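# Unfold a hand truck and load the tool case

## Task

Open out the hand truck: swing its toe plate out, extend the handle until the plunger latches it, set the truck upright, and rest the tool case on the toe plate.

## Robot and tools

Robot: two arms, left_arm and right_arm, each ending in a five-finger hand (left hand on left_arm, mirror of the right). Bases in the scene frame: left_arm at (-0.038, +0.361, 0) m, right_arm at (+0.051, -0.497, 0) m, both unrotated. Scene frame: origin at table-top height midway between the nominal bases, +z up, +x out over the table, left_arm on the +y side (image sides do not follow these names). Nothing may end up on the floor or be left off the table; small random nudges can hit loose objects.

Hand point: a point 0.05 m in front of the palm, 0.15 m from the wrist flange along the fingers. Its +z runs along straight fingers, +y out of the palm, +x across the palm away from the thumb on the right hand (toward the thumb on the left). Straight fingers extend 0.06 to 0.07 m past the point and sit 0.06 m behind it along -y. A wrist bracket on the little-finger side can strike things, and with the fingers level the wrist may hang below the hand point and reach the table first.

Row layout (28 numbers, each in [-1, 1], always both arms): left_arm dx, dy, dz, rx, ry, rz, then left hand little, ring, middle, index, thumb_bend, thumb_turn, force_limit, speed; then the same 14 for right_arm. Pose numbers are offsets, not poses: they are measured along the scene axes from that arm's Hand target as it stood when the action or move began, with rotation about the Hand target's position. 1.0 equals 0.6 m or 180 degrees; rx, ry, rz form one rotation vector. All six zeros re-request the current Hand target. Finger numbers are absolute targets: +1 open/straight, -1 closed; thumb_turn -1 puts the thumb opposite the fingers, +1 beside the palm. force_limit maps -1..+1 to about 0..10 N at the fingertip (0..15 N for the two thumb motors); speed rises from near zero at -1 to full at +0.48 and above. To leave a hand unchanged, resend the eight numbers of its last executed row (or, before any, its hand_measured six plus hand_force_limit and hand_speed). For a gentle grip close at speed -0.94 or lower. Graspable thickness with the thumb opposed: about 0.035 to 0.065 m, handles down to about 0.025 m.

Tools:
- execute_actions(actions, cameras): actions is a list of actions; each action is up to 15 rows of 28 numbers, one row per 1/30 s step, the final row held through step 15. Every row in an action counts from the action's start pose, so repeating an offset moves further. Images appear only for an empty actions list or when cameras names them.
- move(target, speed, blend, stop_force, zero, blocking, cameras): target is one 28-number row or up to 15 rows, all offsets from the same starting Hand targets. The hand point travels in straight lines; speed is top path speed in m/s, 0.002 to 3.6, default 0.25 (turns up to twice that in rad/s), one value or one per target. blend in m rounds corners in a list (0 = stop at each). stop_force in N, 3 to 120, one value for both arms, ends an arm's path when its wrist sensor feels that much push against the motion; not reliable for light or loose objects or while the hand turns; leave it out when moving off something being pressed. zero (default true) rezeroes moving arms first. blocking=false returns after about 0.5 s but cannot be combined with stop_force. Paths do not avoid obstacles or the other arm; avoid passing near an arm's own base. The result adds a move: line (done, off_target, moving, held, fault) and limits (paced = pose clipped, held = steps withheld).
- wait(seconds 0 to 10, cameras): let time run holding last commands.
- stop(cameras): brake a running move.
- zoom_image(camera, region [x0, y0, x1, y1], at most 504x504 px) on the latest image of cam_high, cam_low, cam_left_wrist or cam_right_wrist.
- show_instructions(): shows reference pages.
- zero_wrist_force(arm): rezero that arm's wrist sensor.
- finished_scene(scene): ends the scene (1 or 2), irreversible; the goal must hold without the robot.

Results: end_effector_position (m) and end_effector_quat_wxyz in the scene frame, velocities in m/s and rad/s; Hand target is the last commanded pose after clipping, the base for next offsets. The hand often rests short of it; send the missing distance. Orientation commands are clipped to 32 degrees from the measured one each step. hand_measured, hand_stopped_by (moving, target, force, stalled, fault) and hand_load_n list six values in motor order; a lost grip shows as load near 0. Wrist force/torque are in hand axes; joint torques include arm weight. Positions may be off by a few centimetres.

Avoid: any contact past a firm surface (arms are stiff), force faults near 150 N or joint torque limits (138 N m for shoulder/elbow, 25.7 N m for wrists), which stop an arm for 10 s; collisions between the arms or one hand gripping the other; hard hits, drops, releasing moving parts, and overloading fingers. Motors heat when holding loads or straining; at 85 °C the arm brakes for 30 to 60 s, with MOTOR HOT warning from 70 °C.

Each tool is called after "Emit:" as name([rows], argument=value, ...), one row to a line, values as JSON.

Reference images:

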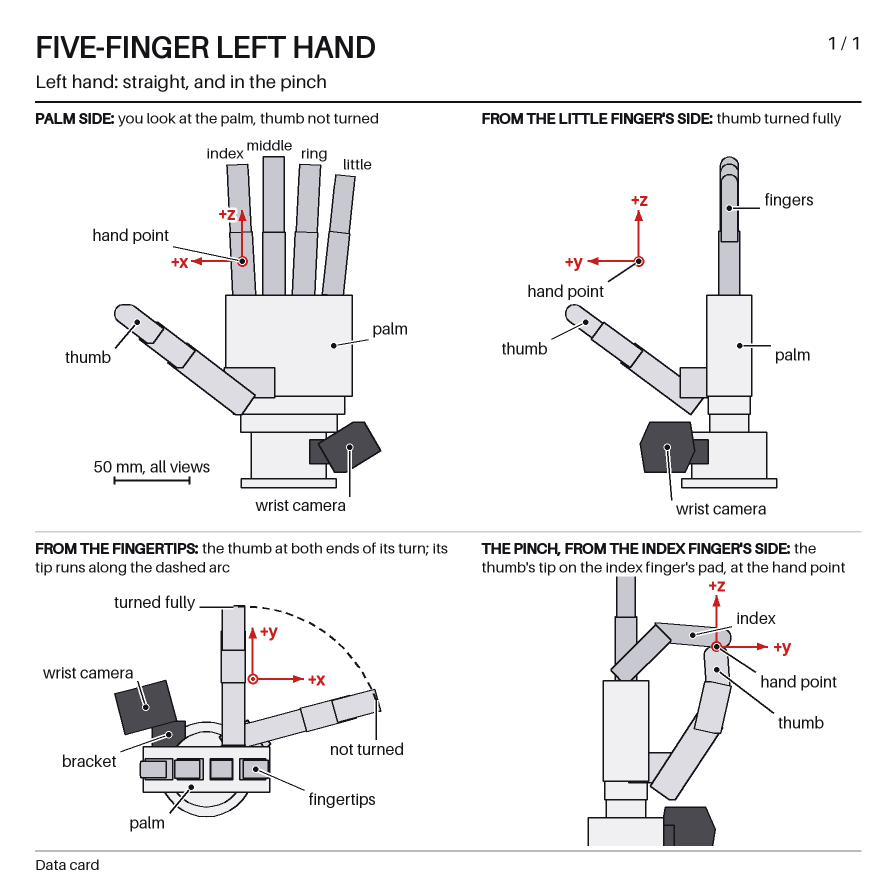

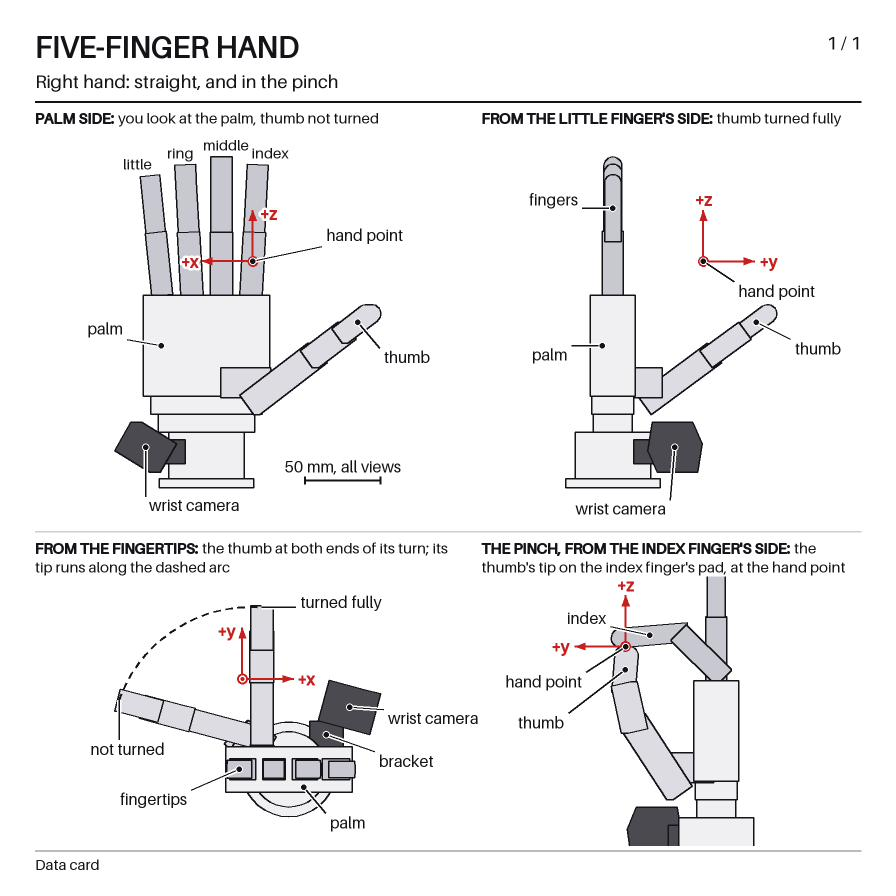

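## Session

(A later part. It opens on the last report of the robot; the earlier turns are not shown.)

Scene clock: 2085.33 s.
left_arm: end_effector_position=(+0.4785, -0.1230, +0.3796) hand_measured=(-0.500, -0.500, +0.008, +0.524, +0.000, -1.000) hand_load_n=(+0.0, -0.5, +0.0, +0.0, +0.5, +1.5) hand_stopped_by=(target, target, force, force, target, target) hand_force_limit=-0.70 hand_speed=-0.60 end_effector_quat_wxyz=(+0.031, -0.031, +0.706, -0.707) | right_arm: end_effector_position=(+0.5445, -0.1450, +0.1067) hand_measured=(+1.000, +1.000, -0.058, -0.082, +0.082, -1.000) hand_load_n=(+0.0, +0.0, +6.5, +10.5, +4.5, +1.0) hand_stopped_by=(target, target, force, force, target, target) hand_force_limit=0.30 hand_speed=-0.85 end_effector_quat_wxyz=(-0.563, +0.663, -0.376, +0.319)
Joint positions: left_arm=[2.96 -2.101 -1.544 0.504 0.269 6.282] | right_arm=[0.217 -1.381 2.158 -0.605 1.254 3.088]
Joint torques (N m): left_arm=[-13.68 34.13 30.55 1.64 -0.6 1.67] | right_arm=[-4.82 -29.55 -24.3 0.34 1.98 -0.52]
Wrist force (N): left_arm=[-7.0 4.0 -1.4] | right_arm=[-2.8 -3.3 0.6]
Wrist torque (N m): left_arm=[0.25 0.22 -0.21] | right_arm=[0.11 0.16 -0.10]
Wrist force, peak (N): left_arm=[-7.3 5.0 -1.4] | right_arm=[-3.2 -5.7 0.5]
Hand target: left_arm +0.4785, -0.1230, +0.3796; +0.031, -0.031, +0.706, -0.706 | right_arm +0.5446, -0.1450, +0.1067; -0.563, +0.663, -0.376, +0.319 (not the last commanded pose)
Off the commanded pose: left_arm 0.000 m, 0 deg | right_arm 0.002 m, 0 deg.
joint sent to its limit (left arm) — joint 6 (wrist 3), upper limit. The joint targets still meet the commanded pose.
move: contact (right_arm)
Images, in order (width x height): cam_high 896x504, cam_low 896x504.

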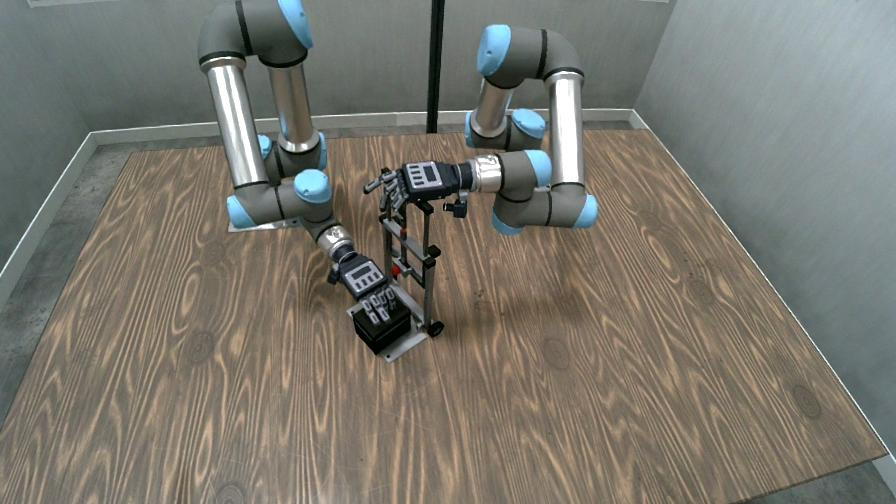

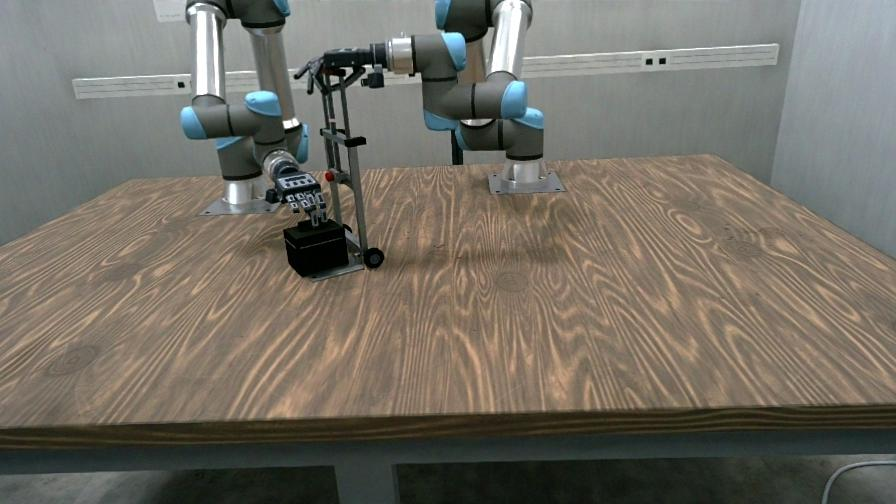

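Emit:
execute_actions([
  [[0,0,0,0,0,0,-0.5,-0.5,-0.5,-0.5,0,-1,-0.7,-0.6,0,0,0,0,0,0,1,1,0.35,0.35,0.08,-1,0.3,-0.6]],
  [[0,0,0,0,0,0,-0.5,-0.5,-0.5,-0.5,0,-1,-0.7,-0.6,0,0,0,0,0,0,1,1,0.35,0.35,0.08,-1,0.3,-0.6]],
  [[0,0,0,0,0,0,-0.5,-0.5,-0.5,-0.5,0,-1,-0.7,-0.6,0,0,0,0,0,0,1,1,0.35,0.35,0.08,-1,0.3,-0.6]],
], cameras=["cam_high","cam_low","cam_right_wrist"])

Emit:
zoom_image(camera="cam_low", region=[250, 150, 400, 290])

Emit:
zoom_image(camera="cam_high", region=[300, 220, 460, 370])

Scene clock: 2094.97 s.
left_arm: end_effector_position=(+0.4785, -0.1230, +0.3796) hand_measured=(-0.500, -0.500, +0.008, +0.524, +0.000, -1.000) hand_load_n=(+0.0, -0.5, +0.0, +0.0, +0.0, +1.5) hand_stopped_by=(target, target, force, force, target, target) hand_force_limit=-0.70 hand_speed=-0.60 end_effector_quat_wxyz=(+0.031, -0.031, +0.706, -0.707) | right_arm: end_effector_position=(+0.5446, -0.1450, +0.1067) hand_measured=(+1.000, +1.000, +0.350, +0.350, +0.080, -1.000) hand_load_n=(+0.0, +0.0, +0.0, +0.0, +0.5, +0.0) hand_stopped_by=(target, target, target, target, target, target) hand_force_limit=0.30 hand_speed=-0.60 end_effector_quat_wxyz=(-0.563, +0.663, -0.376, +0.319)
Joint positions: left_arm=[2.96 -2.101 -1.544 0.504 0.269 6.282] | right_arm=[0.217 -1.381 2.158 -0.605 1.254 3.088]
Joint torques (N m): left_arm=[-14.04 34.02 29.88 1.69 -0.65 1.6] | right_arm=[-5.25 -28.85 -24.18 -1.68 2.13 -0.6]
Wrist force (N): left_arm=[-6.2 3.1 -1.5] | right_arm=[-0.9 -0.8 0.2]
Wrist torque (N m): left_arm=[0.15 0.16 -0.17] | right_arm=[0.07 0.14 0.02]
Wrist force, peak (N): left_arm=[-7.0 4.0 -1.5] | right_arm=[-3.0 -3.4 0.8]
Hand target: left_arm +0.4785, -0.1230, +0.3796; +0.031, -0.031, +0.706, -0.706 | right_arm +0.5446, -0.1450, +0.1067; -0.563, +0.663, -0.376, +0.319
Off the commanded pose: left_arm 0.000 m, 0 deg | right_arm 0.000 m, 0 deg.
joint sent to its limit (left arm) — joint 6 (wrist 3), upper limit. The joint targets still meet the commanded pose.
Images, in order (width x height): cam_high 896x504, cam_low 896x504, cam_right_wrist 672x504.

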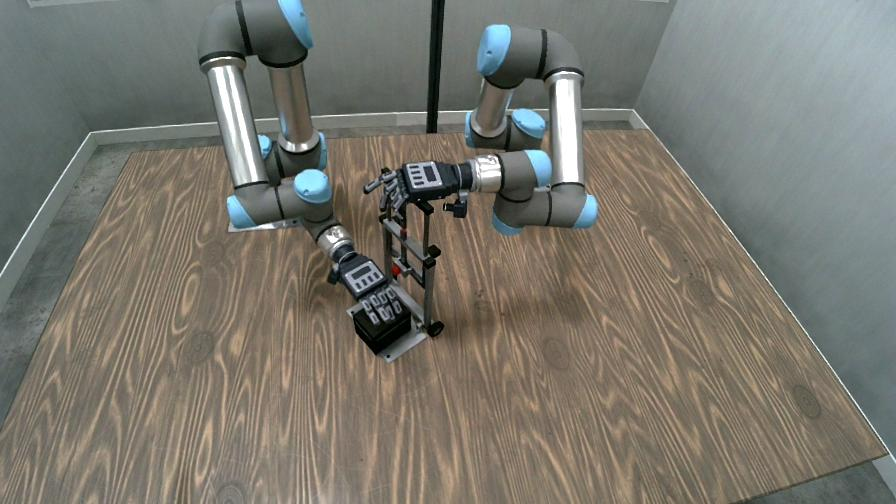

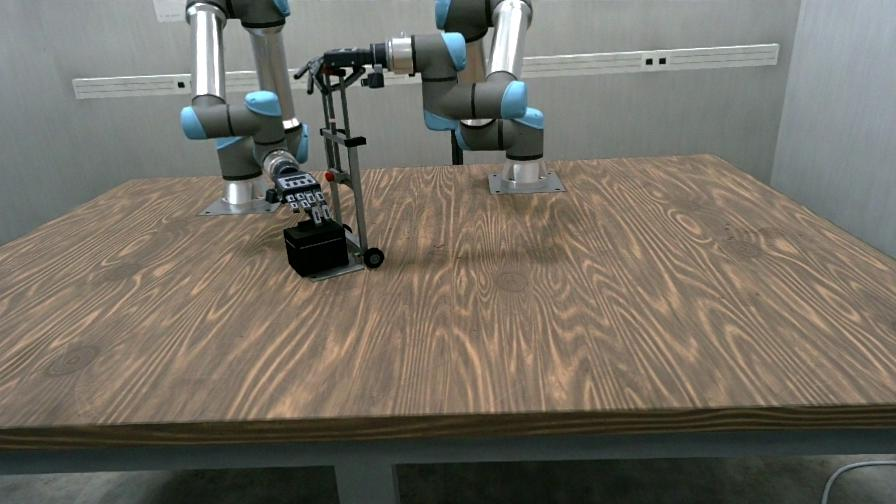

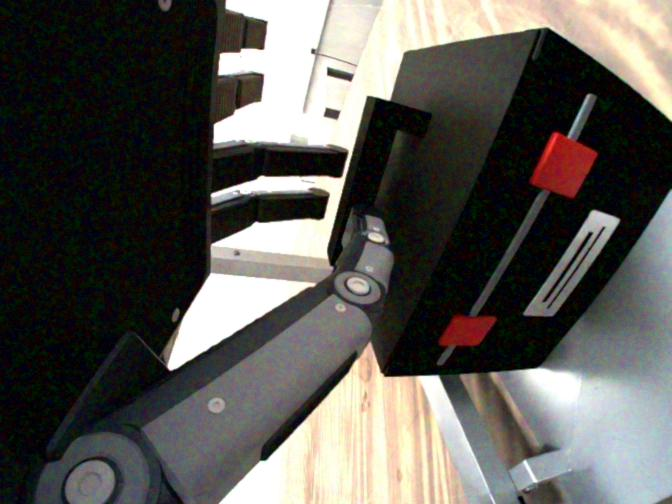

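Scaled by 3.360.

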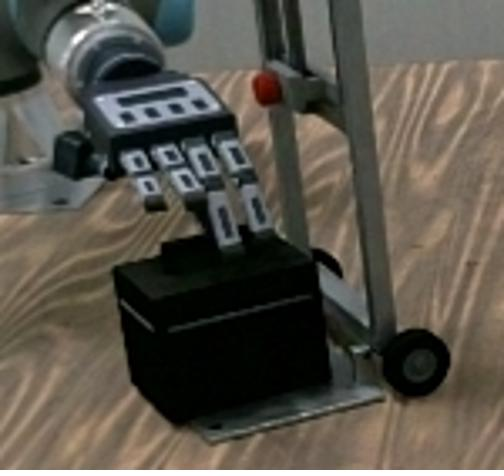

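Scaled by 3.150.

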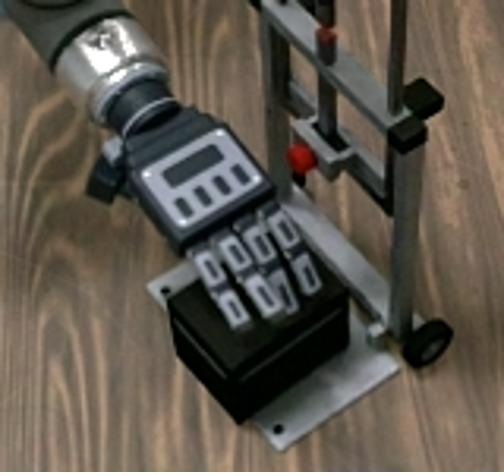

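Emit:
execute_actions([
  [[0,0,0,0,0,0,-0.5,-0.5,-0.5,-0.5,0,-1,-0.7,-0.6,0,0,0,0,0,0,1,1,1,1,0.08,-1,0.3,-0.5]],
  [[0,0,0,0,0,0,-0.5,-0.5,-0.5,-0.5,0,-1,-0.7,-0.6,0,0,0,0,0,0,1,1,1,1,0.08,-1,0.3,-0.5]],
  [[0,0,0,0,0,0,-0.5,-0.5,-0.5,-0.5,0,-1,-0.7,-0.6,0,0,0,0,0,0,1,1,1,1,0.08,-1,0.3,-0.5]],
])

Emit:
move([
  [0,0,0,0,0,0,-0.5,-0.5,-0.5,-0.5,0,-1,-0.7,-0.6,-0.0429,-0.0258,0,0,0,0,1,1,1,1,0.08,-1,0.3,-0.5],
  [0,0,0,0,0,0,-0.5,-0.5,-0.5,-0.5,0,-1,-0.7,-0.6,-0.0429,-0.0258,0.12,0,0,0,1,1,1,1,0.08,-1,0.3,-0.5],
], speed=[0.02,0.08], cameras=["cam_high","cam_low","cam_right_wrist"])

Emit:
zoom_image(camera="cam_low", region=[250, 150, 400, 290])

Emit:
zoom_image(camera="cam_high", region=[300, 220, 460, 370])

Scene clock: 2114.87 s.
left_arm: end_effector_position=(+0.4785, -0.1230, +0.3796) hand_measured=(-0.500, -0.500, +0.008, +0.524, +0.000, -1.000) hand_load_n=(+0.0, -0.5, +0.0, +0.0, +0.0, +1.5) hand_stopped_by=(target, target, force, force, target, target) hand_force_limit=-0.70 hand_speed=-0.60 end_effector_quat_wxyz=(+0.031, -0.031, +0.706, -0.707) | right_arm: end_effector_position=(+0.5446, -0.1450, +0.1067) hand_measured=(+1.000, +1.000, +1.000, +1.000, +0.080, -1.000) hand_load_n=(+0.0, +0.0, +0.0, +0.0, +0.5, +0.0) hand_stopped_by=(target, target, target, target, target, target) hand_force_limit=0.30 hand_speed=-0.50 end_effector_quat_wxyz=(-0.563, +0.663, -0.376, +0.319)
Joint positions: left_arm=[2.96 -2.101 -1.544 0.504 0.269 6.282] | right_arm=[0.217 -1.381 2.158 -0.605 1.254 3.088]
Joint torques (N m): left_arm=[-13.93 33.98 29.94 1.69 -0.62 1.64] | right_arm=[-5.43 -28.93 -24.41 -1.62 2.17 -0.51]
Wrist force (N): left_arm=[-6.0 3.4 -1.6] | right_arm=[-1.0 -0.7 0.4]
Wrist torque (N m): left_arm=[0.20 0.13 -0.16] | right_arm=[0.09 0.15 0.02]
Wrist force, peak (N): left_arm=[-6.4 3.8 -1.8] | right_arm=[-1.1 -1.1 0.3]
Hand target: left_arm +0.4785, -0.1230, +0.3796; +0.031, -0.031, +0.706, -0.706 | right_arm +0.5446, -0.1450, +0.1067; -0.563, +0.663, -0.376, +0.319
Off the commanded pose: left_arm 0.000 m, 0 deg | right_arm 0.000 m, 0 deg.
joint sent to its limit (left arm) — joint 6 (wrist 3), upper limit. The joint targets still meet the commanded pose.

Scene clock: 2118.10 s.
left_arm: end_effector_position=(+0.4785, -0.1230, +0.3796) hand_measured=(-0.500, -0.500, +0.008, +0.524, +0.000, -1.000) hand_load_n=(+0.0, -0.5, +0.0, -0.5, +0.0, +1.5) hand_stopped_by=(target, target, force, force, target, target) hand_force_limit=-0.70 hand_speed=-0.60 end_effector_quat_wxyz=(+0.031, -0.031, +0.706, -0.707) | right_arm: end_effector_position=(+0.5188, -0.1604, +0.1786) hand_measured=(+1.000, +1.000, +1.000, +1.000, +0.080, -1.000) hand_load_n=(-0.5, +0.0, +0.0, +0.0, +0.0, +0.0) hand_stopped_by=(target, target, target, target, target, target) hand_force_limit=0.30 hand_speed=-0.50 end_effector_quat_wxyz=(-0.563, +0.663, -0.376, +0.319)
Joint positions: left_arm=[2.96 -2.101 -1.544 0.504 0.269 6.282] | right_arm=[0.187 -1.578 2.145 -0.393 1.224 3.082]
Joint torques (N m): left_arm=[-13.85 34.55 29.97 1.74 -0.72 1.5] | right_arm=[-10.09 -24.39 -28.29 0.04 -2.44 -1.24]
Wrist force (N): left_arm=[-6.2 3.3 -1.6] | right_arm=[-1.0 -1.0 0.8]
Wrist torque (N m): left_arm=[0.19 0.17 -0.18] | right_arm=[0.09 0.14 0.16]
Wrist force, peak (N): left_arm=[-6.5 3.4 -1.6] | right_arm=[-1.3 -1.2 0.6]
Hand target: left_arm +0.4785, -0.1230, +0.3796; +0.031, -0.031, +0.706, -0.706 | right_arm +0.5188, -0.1604, +0.1787; -0.563, +0.663, -0.376, +0.319
Off the commanded pose: left_arm 0.000 m, 0 deg | right_arm 0.000 m, 0 deg.
joint sent to its limit (left arm) — joint 6 (wrist 3), upper limit. The joint targets still meet the commanded pose.
move: done
Images, in order (width x height): cam_high 896x504, cam_low 896x504, cam_right_wrist 672x504.

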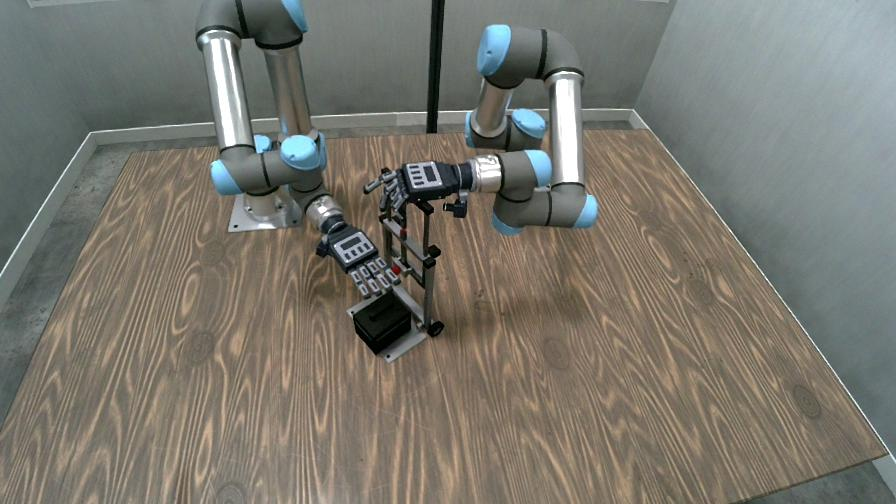

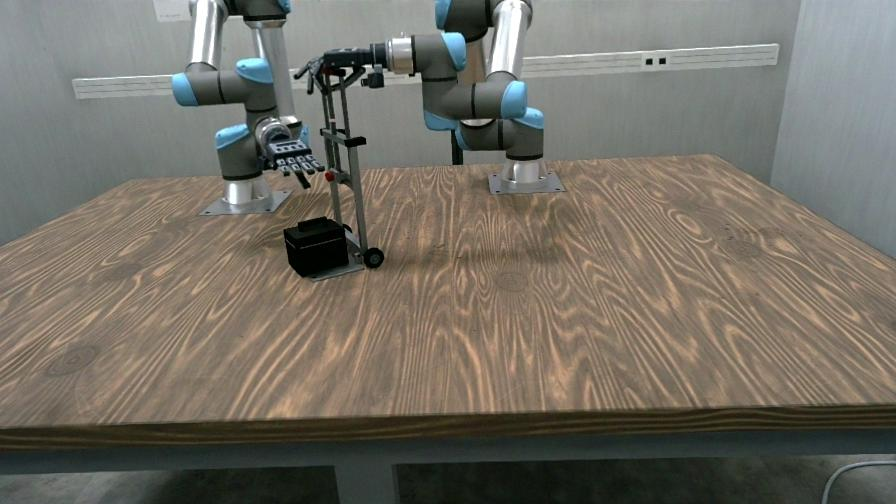

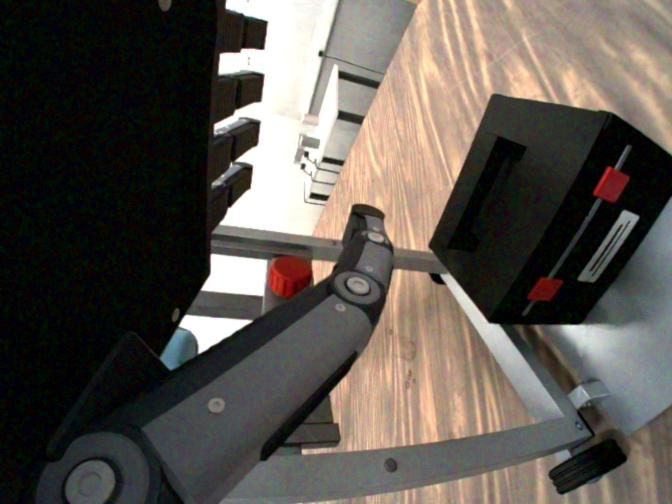

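Scaled by 3.360.

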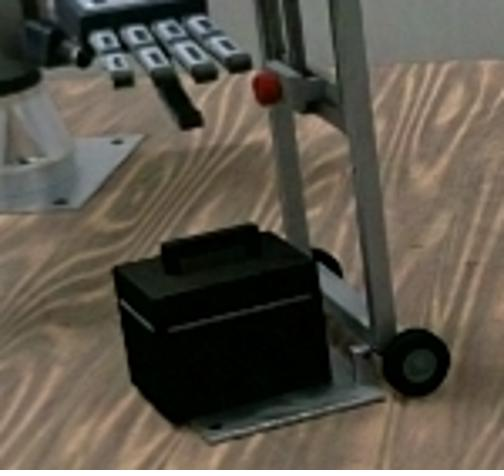

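Scaled by 3.150.

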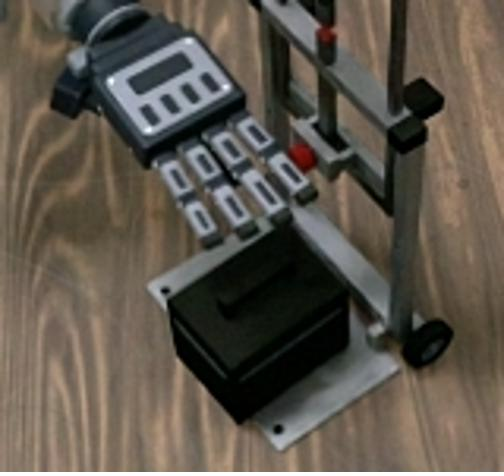

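Emit:
move([
  [0,0,0,0,0,0,-0.5,-0.5,-0.5,-0.5,0,-1,-0.7,-0.6,-0.03,-0.15,0.03,0,0,0,1,1,1,1,0.08,-1,0.3,-0.5],
  [0,0,0,0,0,0,-0.5,-0.5,-0.5,-0.5,0,-1,-0.7,-0.6,-0.14,-0.40,0.05,0,0,0,1,1,1,1,0.08,-1,0.3,-0.5],
], speed=[0.12,0.15], blend=[0.03,0], cameras=["all"])

Emit:
zoom_image(camera="cam_low", region=[250, 40, 400, 290])

Emit:
zoom_image(camera="cam_high", region=[320, 130, 500, 370])

Scene clock: 2129.17 s.
left_arm: end_effector_position=(+0.4785, -0.1230, +0.3796) hand_measured=(-0.500, -0.500, +0.008, +0.524, +0.000, -1.000) hand_load_n=(+0.0, -0.5, +0.0, +0.0, +0.5, +1.5) hand_stopped_by=(target, target, force, force, target, target) hand_force_limit=-0.70 hand_speed=-0.60 end_effector_quat_wxyz=(+0.031, -0.031, +0.706, -0.707) | right_arm: end_effector_position=(+0.4350, -0.4003, +0.2088) hand_measured=(+1.000, +1.000, +1.000, +1.000, +0.080, -1.000) hand_load_n=(+0.0, +0.0, +0.0, +0.0, +0.5, +0.0) hand_stopped_by=(target, target, target, target, target, target) hand_force_limit=0.30 hand_speed=-0.50 end_effector_quat_wxyz=(-0.563, +0.663, -0.377, +0.319)
Joint positions: left_arm=[2.96 -2.101 -1.544 0.504 0.269 6.282] | right_arm=[-0.972 -1.724 2.379 0.559 0.174 1.932]
Joint torques (N m): left_arm=[-13.87 33.27 30.03 1.84 -0.77 1.47] | right_arm=[-10.22 -1.57 -6.61 3.29 -3.87 -1.28]
Wrist force (N): left_arm=[-6.1 3.3 -1.6] | right_arm=[-1.1 -1.2 0.7]
Wrist torque (N m): left_arm=[0.19 0.16 -0.18] | right_arm=[0.06 0.15 0.16]
Wrist force, peak (N): left_arm=[-6.4 3.5 -1.8] | right_arm=[-1.1 -1.4 1.1]
Hand target: left_arm +0.4785, -0.1230, +0.3796; +0.031, -0.031, +0.706, -0.706 | right_arm +0.4348, -0.4004, +0.2087; -0.563, +0.663, -0.376, +0.319
Off the commanded pose: left_arm 0.000 m, 0 deg | right_arm 0.000 m, 0 deg.
joint sent to its limit (left arm) — joint 6 (wrist 3), upper limit. The joint targets still meet the commanded pose.
move: done

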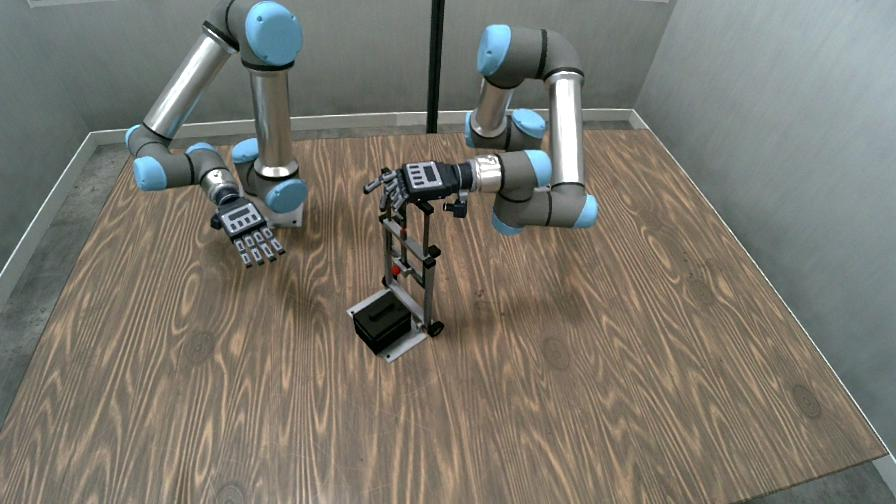

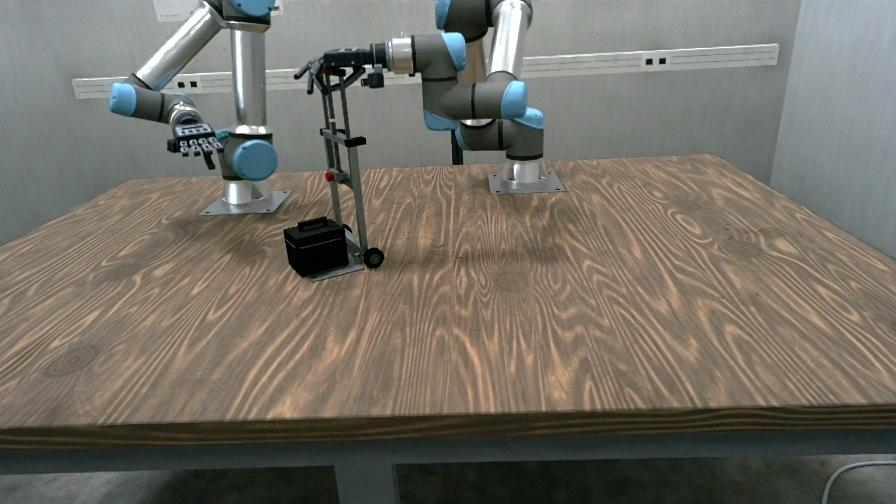

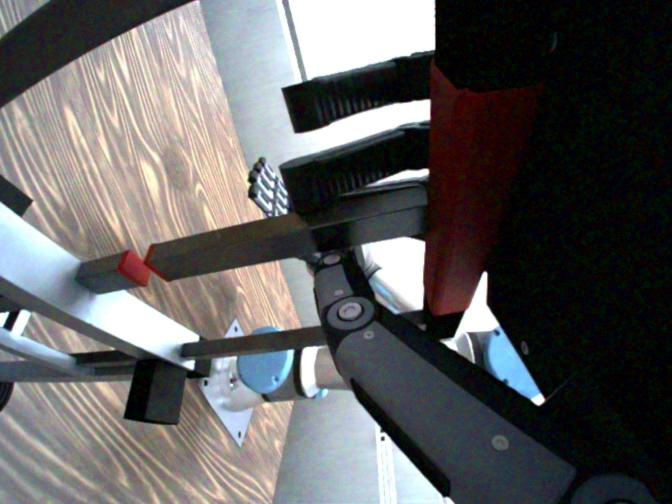

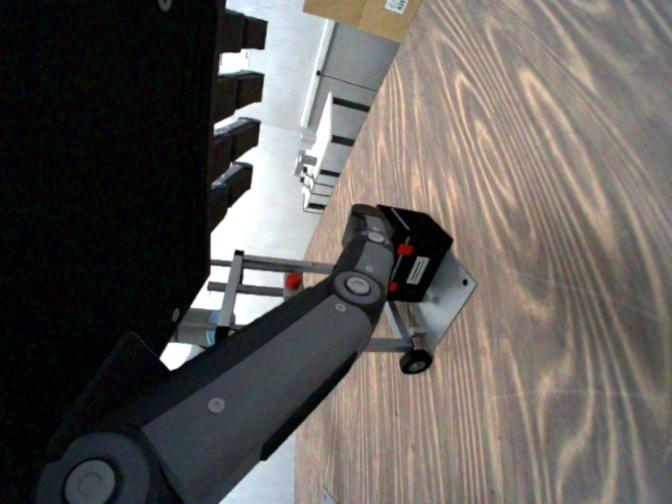

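Scaled by 2.016.

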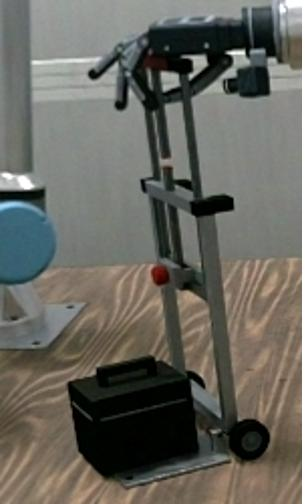

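Scaled by 2.100.

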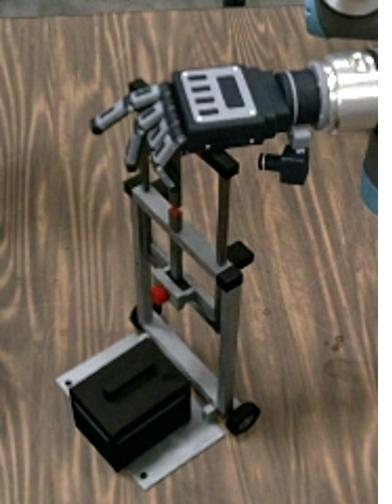

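Emit:
move(target=[0.0029,0.0017,0,0,0,0,-0.5,-0.5,-0.5,-0.5,0,-1,-0.7,-0.6,0,0,0,0,0,0,1,1,1,1,0.08,-1,0.3,-0.5], speed=0.005)

Emit:
wait(seconds=0.5)

Scene clock: 2140.67 s.
left_arm: end_effector_position=(+0.4801, -0.1221, +0.3796) hand_measured=(-0.500, -0.500, +0.008, +0.524, +0.000, -1.000) hand_load_n=(+0.0, +0.0, +0.0, +0.0, +0.5, +1.5) hand_stopped_by=(target, target, force, force, target, target) hand_force_limit=-0.70 hand_speed=-0.60 end_effector_quat_wxyz=(+0.031, -0.031, +0.706, -0.707) | right_arm: end_effector_position=(+0.4350, -0.4003, +0.2087) hand_measured=(+1.000, +1.000, +1.000, +1.000, +0.080, -1.000) hand_load_n=(+0.0, +0.0, +0.0, +0.0, +0.5, +0.0) hand_stopped_by=(target, target, target, target, target, target) hand_force_limit=0.30 hand_speed=-0.50 end_effector_quat_wxyz=(-0.563, +0.663, -0.377, +0.319)
Joint positions: left_arm=[2.962 -2.103 -1.54 0.503 0.267 6.282] | right_arm=[-0.972 -1.724 2.379 0.56 0.174 1.932]
Joint torques (N m): left_arm=[8.49 31.57 31.59 -1.2 -3.4 1.38] | right_arm=[-10.07 -1.58 -6.89 3.32 -3.96 -1.18]
Wrist force (N): left_arm=[-4.7 4.6 -0.6] | right_arm=[-1.1 -0.9 0.9]
Wrist torque (N m): left_arm=[0.27 0.16 -0.21] | right_arm=[0.10 0.16 0.16]
Wrist force, peak (N): left_arm=[-6.0 4.6 -1.5] | right_arm=[-1.4 -1.2 1.0]
Hand target: left_arm +0.4802, -0.1220, +0.3796; +0.031, -0.031, +0.706, -0.706 | right_arm +0.4350, -0.4003, +0.2087; -0.563, +0.663, -0.377, +0.319
Off the commanded pose: left_arm 0.000 m, 0 deg | right_arm 0.000 m, 0 deg.
joint sent to its limit (left arm) — joint 6 (wrist 3), upper limit. The joint targets still meet the commanded pose.
move: done

Scene clock: 2141.17 s.
left_arm: end_effector_position=(+0.4802, -0.1220, +0.3796) hand_measured=(-0.500, -0.500, +0.008, +0.524, +0.000, -1.000) hand_load_n=(+0.0, +0.0, +0.0, +0.0, +0.5, +2.0) hand_stopped_by=(target, target, force, force, target, target) hand_force_limit=-0.70 hand_speed=-0.60 end_effector_quat_wxyz=(+0.031, -0.031, +0.706, -0.707) | right_arm: end_effector_position=(+0.4350, -0.4003, +0.2087) hand_measured=(+1.000, +1.000, +1.000, +1.000, +0.080, -1.000) hand_load_n=(+0.0, +0.0, +0.0, +0.0, +0.0, +0.0) hand_stopped_by=(target, target, target, target, target, target) hand_force_limit=0.30 hand_speed=-0.50 end_effector_quat_wxyz=(-0.563, +0.663, -0.377, +0.319)
Joint positions: left_arm=[2.962 -2.103 -1.54 0.503 0.267 6.282] | right_arm=[-0.972 -1.724 2.379 0.56 0.174 1.932]
Joint torques (N m): left_arm=[8.92 31.08 31.84 -1.27 -3.12 1.31] | right_arm=[-10.05 -1.24 -6.24 3.29 -3.82 -1.25]
Wrist force (N): left_arm=[-3.9 4.2 -0.3] | right_arm=[-1.0 -0.8 0.9]
Wrist torque (N m): left_arm=[0.21 0.13 -0.19] | right_arm=[0.13 0.14 0.18]
Wrist force, peak (N): left_arm=[-4.4 4.6 -0.2] | right_arm=[-1.3 -1.2 0.8]
Hand target: left_arm +0.4802, -0.1220, +0.3796; +0.031, -0.031, +0.706, -0.706 | right_arm +0.4350, -0.4003, +0.2087; -0.563, +0.663, -0.377, +0.319
Off the commanded pose: left_arm 0.000 m, 0 deg | right_arm 0.000 m, 0 deg.
wait: 0.50 s; at rest by 0.17 s

Emit:
execute_actions([
  [[0,0,0,0,0,0,1,1,1,1,0,-1,-0.7,-0.6,0,0,0,0,0,0,1,1,1,1,0.08,-1,0.3,-0.5]],
  [[0,0,0,0,0,0,1,1,1,1,0,-1,-0.7,-0.6,0,0,0,0,0,0,1,1,1,1,0.08,-1,0.3,-0.5]],
  [[0,0,0,0,0,0,1,1,1,1,0,-1,-0.7,-0.6,0,0,0,0,0,0,1,1,1,1,0.08,-1,0.3,-0.5]],
  [[0,0,0,0,0,0,1,1,1,1,0,-1,-0.7,-0.6,0,0,0,0,0,0,1,1,1,1,0.08,-1,0.3,-0.5]],
], cameras=["cam_low","cam_left_wrist"])

Emit:
zoom_image(camera="cam_low", region=[250, 20, 400, 170])

Scene clock: 2150.50 s.
left_arm: end_effector_position=(+0.4802, -0.1220, +0.3796) hand_measured=(+1.000, +1.000, +1.000, +1.000, +0.000, -1.000) hand_load_n=(+0.0, +0.0, +0.0, +0.0, +0.5, +0.0) hand_stopped_by=(target, target, target, target, target, target) hand_force_limit=-0.70 hand_speed=-0.60 end_effector_quat_wxyz=(+0.031, -0.031, +0.706, -0.707) | right_arm: end_effector_position=(+0.4350, -0.4003, +0.2087) hand_measured=(+1.000, +1.000, +1.000, +1.000, +0.080, -1.000) hand_load_n=(+0.0, +0.0, +0.0, -0.5, +0.0, +0.0) hand_stopped_by=(target, target, target, target, target, target) hand_force_limit=0.30 hand_speed=-0.50 end_effector_quat_wxyz=(-0.563, +0.663, -0.377, +0.319)
Joint positions: left_arm=[2.962 -2.103 -1.54 0.503 0.267 6.282] | right_arm=[-0.972 -1.724 2.379 0.56 0.174 1.932]
Joint torques (N m): left_arm=[5.89 31.07 18.53 -1.33 1.84 1.33] | right_arm=[-9.63 -0.94 -6.91 3.18 -3.97 -1.23]
Wrist force (N): left_arm=[-0.4 1.3 0.1] | right_arm=[-1.1 -1.2 0.9]
Wrist torque (N m): left_arm=[0.12 0.09 -0.10] | right_arm=[0.06 0.16 0.16]
Wrist force, peak (N): left_arm=[-4.2 4.6 -0.3] | right_arm=[-1.3 -1.1 1.0]
Hand target: left_arm +0.4802, -0.1220, +0.3796; +0.031, -0.031, +0.706, -0.706 | right_arm +0.4350, -0.4003, +0.2087; -0.563, +0.663, -0.377, +0.319
Off the commanded pose: left_arm 0.000 m, 0 deg | right_arm 0.000 m, 0 deg.
joint sent to its limit (left arm) — joint 6 (wrist 3), upper limit. The joint targets still meet the commanded pose.
Images, in order (width x height): cam_low 896x504, cam_left_wrist 672x504.

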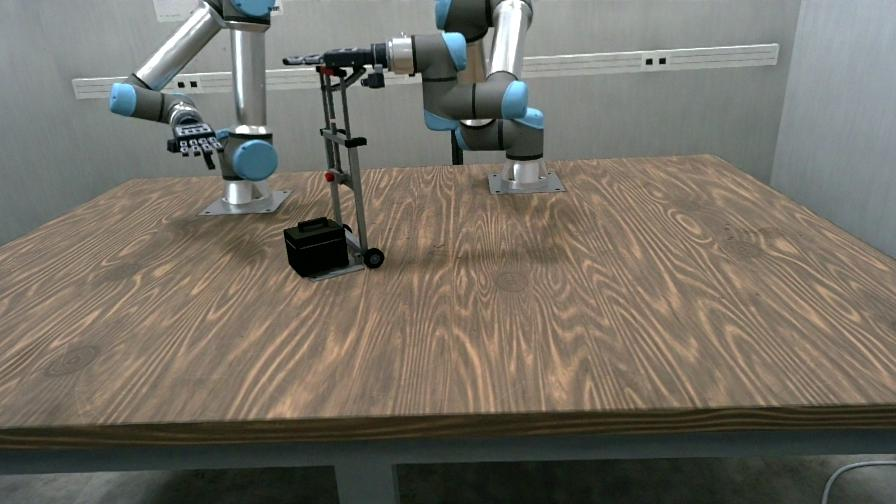

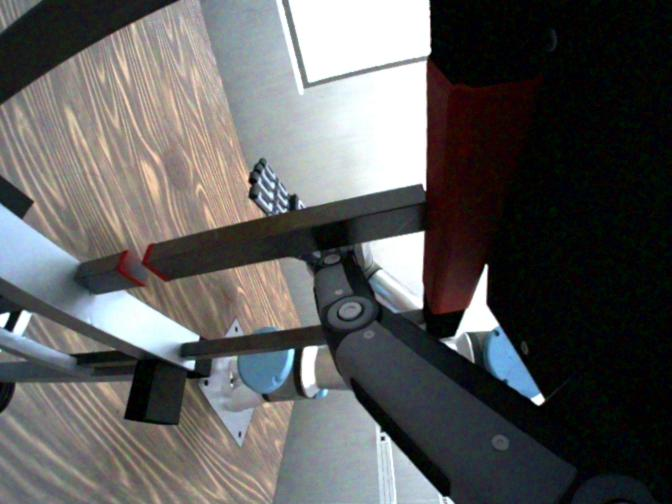

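Scaled by 3.360.

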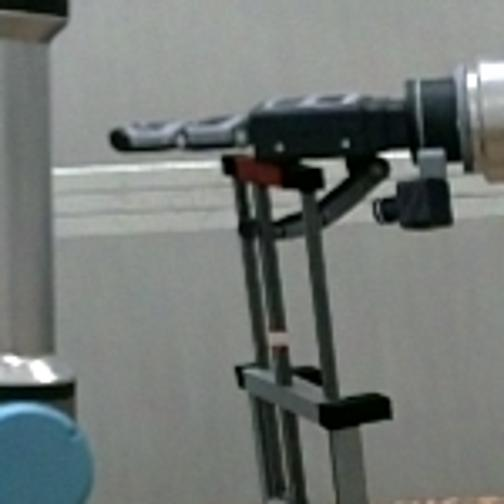

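Emit:
execute_actions([
  [[0,0,0,0,0,0,1,1,1,1,1,-1,-0.7,-0.7,0,0,0,0,0,0,1,1,1,1,0.08,-1,0.3,-0.5]],
  [[0,0,0,0,0,0,1,1,1,1,1,-1,-0.7,-0.7,0,0,0,0,0,0,1,1,1,1,0.08,-1,0.3,-0.5]],
  [[0,0,0,0,0,0,1,1,1,1,1,-1,-0.7,-0.7,0,0,0,0,0,0,1,1,1,1,0.08,-1,0.3,-0.5]],
  [[0,0,0,0,0,0,1,1,1,1,1,-1,-0.7,-0.7,0,0,0,0,0,0,1,1,1,1,0.08,-1,0.3,-0.5]],
], cameras=["cam_low","cam_left_wrist","cam_high"])

Emit:
zoom_image(camera="cam_low", region=[250, 20, 400, 170])

Emit:
zoom_image(camera="cam_high", region=[340, 130, 480, 270])

Scene clock: 2176.27 s.
left_arm: end_effector_position=(+0.4802, -0.1220, +0.3796) hand_measured=(+1.000, +1.000, +1.000, +1.000, +1.000, -1.000) hand_load_n=(+0.0, +0.0, +0.0, +0.0, +0.0, +0.0) hand_stopped_by=(target, target, target, target, target, target) hand_force_limit=-0.70 hand_speed=-0.70 end_effector_quat_wxyz=(+0.031, -0.031, +0.706, -0.707) | right_arm: end_effector_position=(+0.4350, -0.4003, +0.2087) hand_measured=(+1.000, +1.000, +1.000, +1.000, +0.080, -1.000) hand_load_n=(+0.0, +0.0, +0.0, +0.0, +0.0, +0.0) hand_stopped_by=(target, target, target, target, target, target) hand_force_limit=0.30 hand_speed=-0.50 end_effector_quat_wxyz=(-0.563, +0.663, -0.377, +0.319)
Joint positions: left_arm=[2.962 -2.103 -1.54 0.503 0.267 6.282] | right_arm=[-0.972 -1.724 2.379 0.56 0.174 1.932]
Joint torques (N m): left_arm=[-1.47 30.89 5.47 -1.23 1.81 1.26] | right_arm=[-9.81 -0.94 -6.38 3.13 -3.9 -1.24]
Wrist force (N): left_arm=[-0.3 1.0 0.3] | right_arm=[-1.1 -1.1 0.7]
Wrist torque (N m): left_arm=[0.06 0.08 -0.09] | right_arm=[0.10 0.16 0.16]
Wrist force, peak (N): left_arm=[-0.6 1.4 0.4] | right_arm=[-1.3 -1.1 1.2]
Hand target: left_arm +0.4802, -0.1220, +0.3796; +0.031, -0.031, +0.706, -0.706 | right_arm +0.4350, -0.4003, +0.2087; -0.563, +0.663, -0.377, +0.319
Off the commanded pose: left_arm 0.000 m, 0 deg | right_arm 0.000 m, 0 deg.
joint sent to its limit (left arm) — joint 6 (wrist 3), upper limit. The joint targets still meet the commanded pose.
Images, in order (width x height): cam_high 896x504, cam_low 896x504, cam_left_wrist 672x504.

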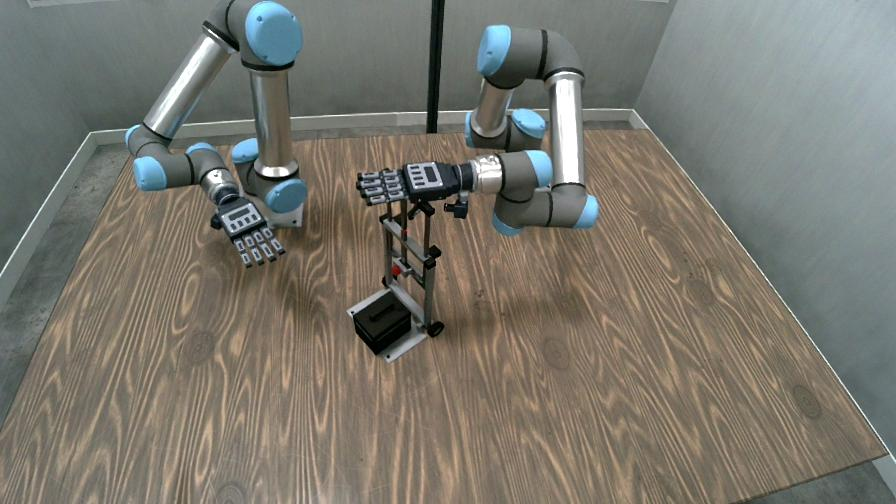

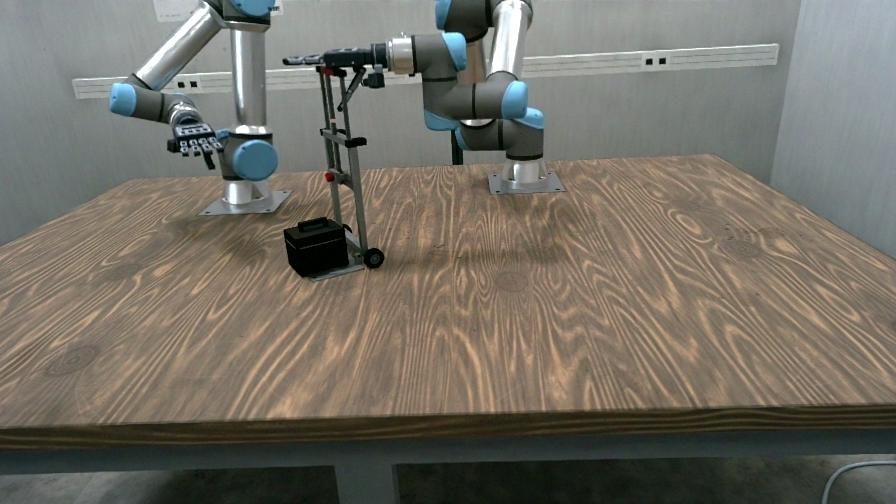

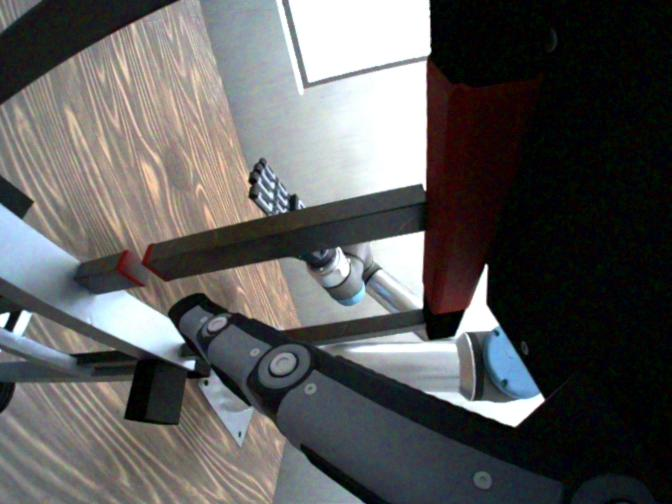

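Scaled by 3.360.

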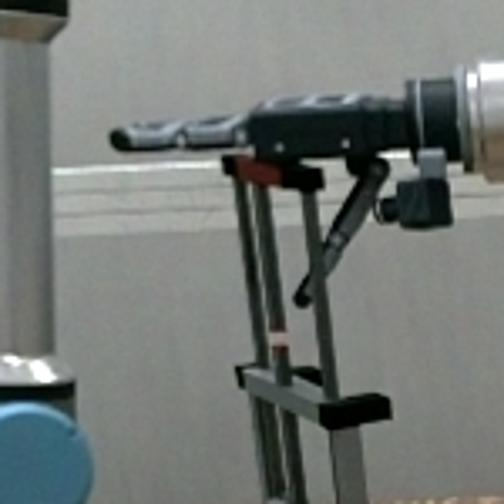

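Scaled by 3.600.

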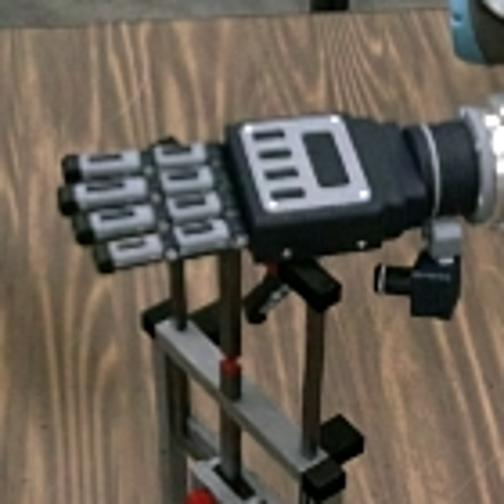

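Emit:
move([
  [0,0,0.005,0,0,0,1,1,1,1,1,-1,-0.7,-0.7,0,0,0,0,0,0,1,1,1,1,0.08,-1,0.3,-0.5],
  [0,0.12,0.005,0,0,0,1,1,1,1,1,-1,-0.7,-0.7,0,0,0,0,0,0,1,1,1,1,0.08,-1,0.3,-0.5],
], speed=[0.01,0.03], stop_force=3, cameras=["cam_low","cam_left_wrist","cam_high"])

Emit:
zoom_image(camera="cam_low", region=[250, 20, 400, 170])

Scene clock: 2190.97 s.
left_arm: end_effector_position=(+0.4802, -0.0500, +0.3826) hand_measured=(+1.000, +1.000, +1.000, +1.000, +1.000, -1.000) hand_load_n=(+0.0, +0.0, +0.0, -0.5, +0.0, +0.0) hand_stopped_by=(target, target, target, target, target, target) hand_force_limit=-0.70 hand_speed=-0.70 end_effector_quat_wxyz=(+0.031, -0.031, +0.706, -0.706) | right_arm: end_effector_position=(+0.4350, -0.4003, +0.2087) hand_measured=(+1.000, +1.000, +1.000, +1.000, +0.080, -1.000) hand_load_n=(+0.0, +0.0, +0.0, +0.0, +0.0, +0.0) hand_stopped_by=(target, target, target, target, target, target) hand_force_limit=0.30 hand_speed=-0.50 end_effector_quat_wxyz=(-0.563, +0.663, -0.377, +0.319)
Joint positions: left_arm=[3.093 -2.047 -1.621 0.528 0.136 6.282] | right_arm=[-0.972 -1.724 2.379 0.56 0.174 1.932]
Joint torques (N m): left_arm=[11.02 46.75 4.6 1.78 -2.26 -2.66] | right_arm=[-9.83 -0.88 -6.63 3 -3.81 -1.09]
Wrist force (N): left_arm=[-0.4 0.9 -0.1] | right_arm=[-1.1 -1.2 0.8]
Wrist torque (N m): left_arm=[0.07 0.06 0.00] | right_arm=[0.08 0.16 0.16]
Wrist force, peak (N): left_arm=[-0.4 1.4 0.6] | right_arm=[-1.3 -1.3 1.0]
Hand target: left_arm +0.4802, -0.0500, +0.3826; +0.031, -0.031, +0.706, -0.706 | right_arm +0.4350, -0.4003, +0.2087; -0.563, +0.663, -0.377, +0.319
Off the commanded pose: left_arm 0.000 m, 0 deg | right_arm 0.000 m, 0 deg.
move: done
Images, in order (width x height): cam_high 896x504, cam_low 896x504, cam_left_wrist 672x504.

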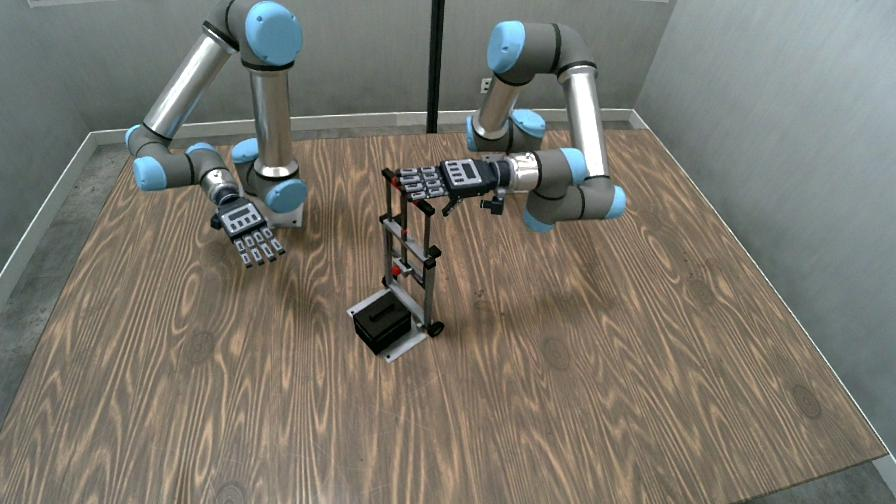

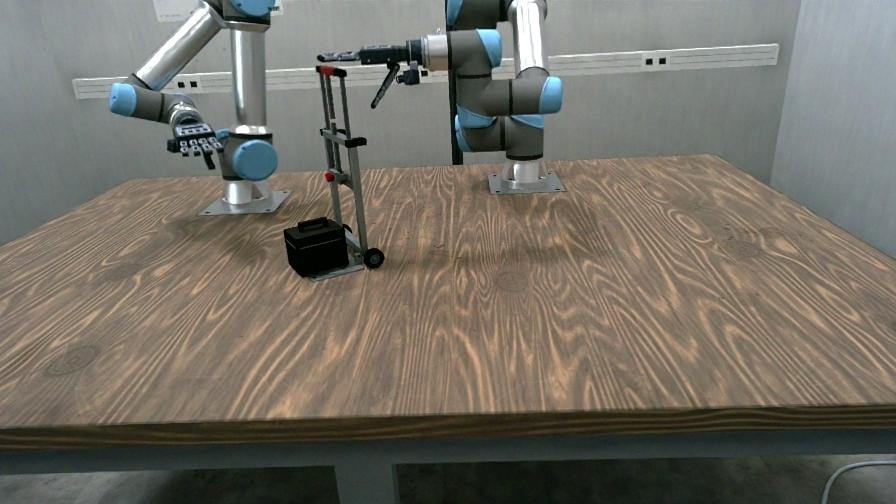

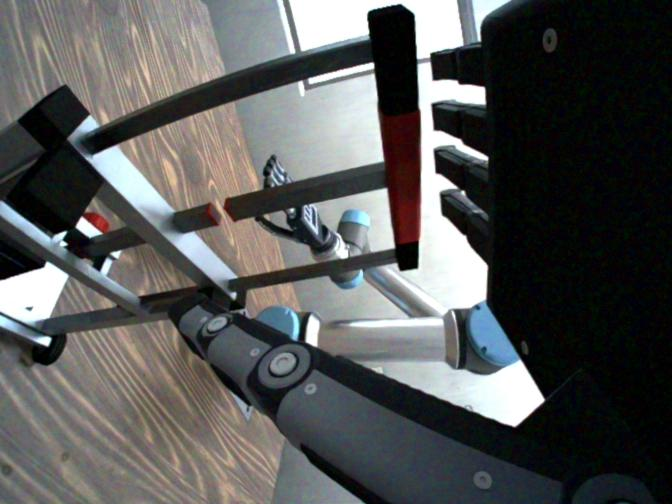

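Scaled by 3.360.

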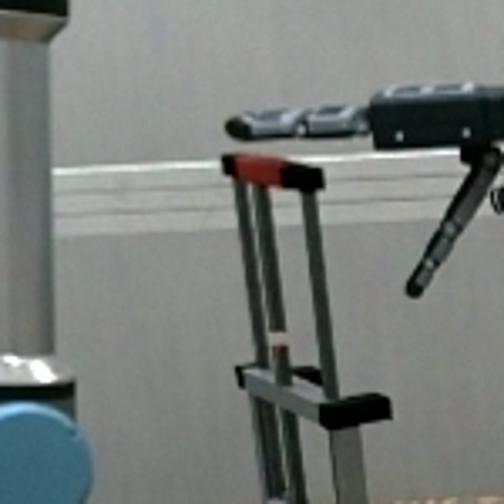

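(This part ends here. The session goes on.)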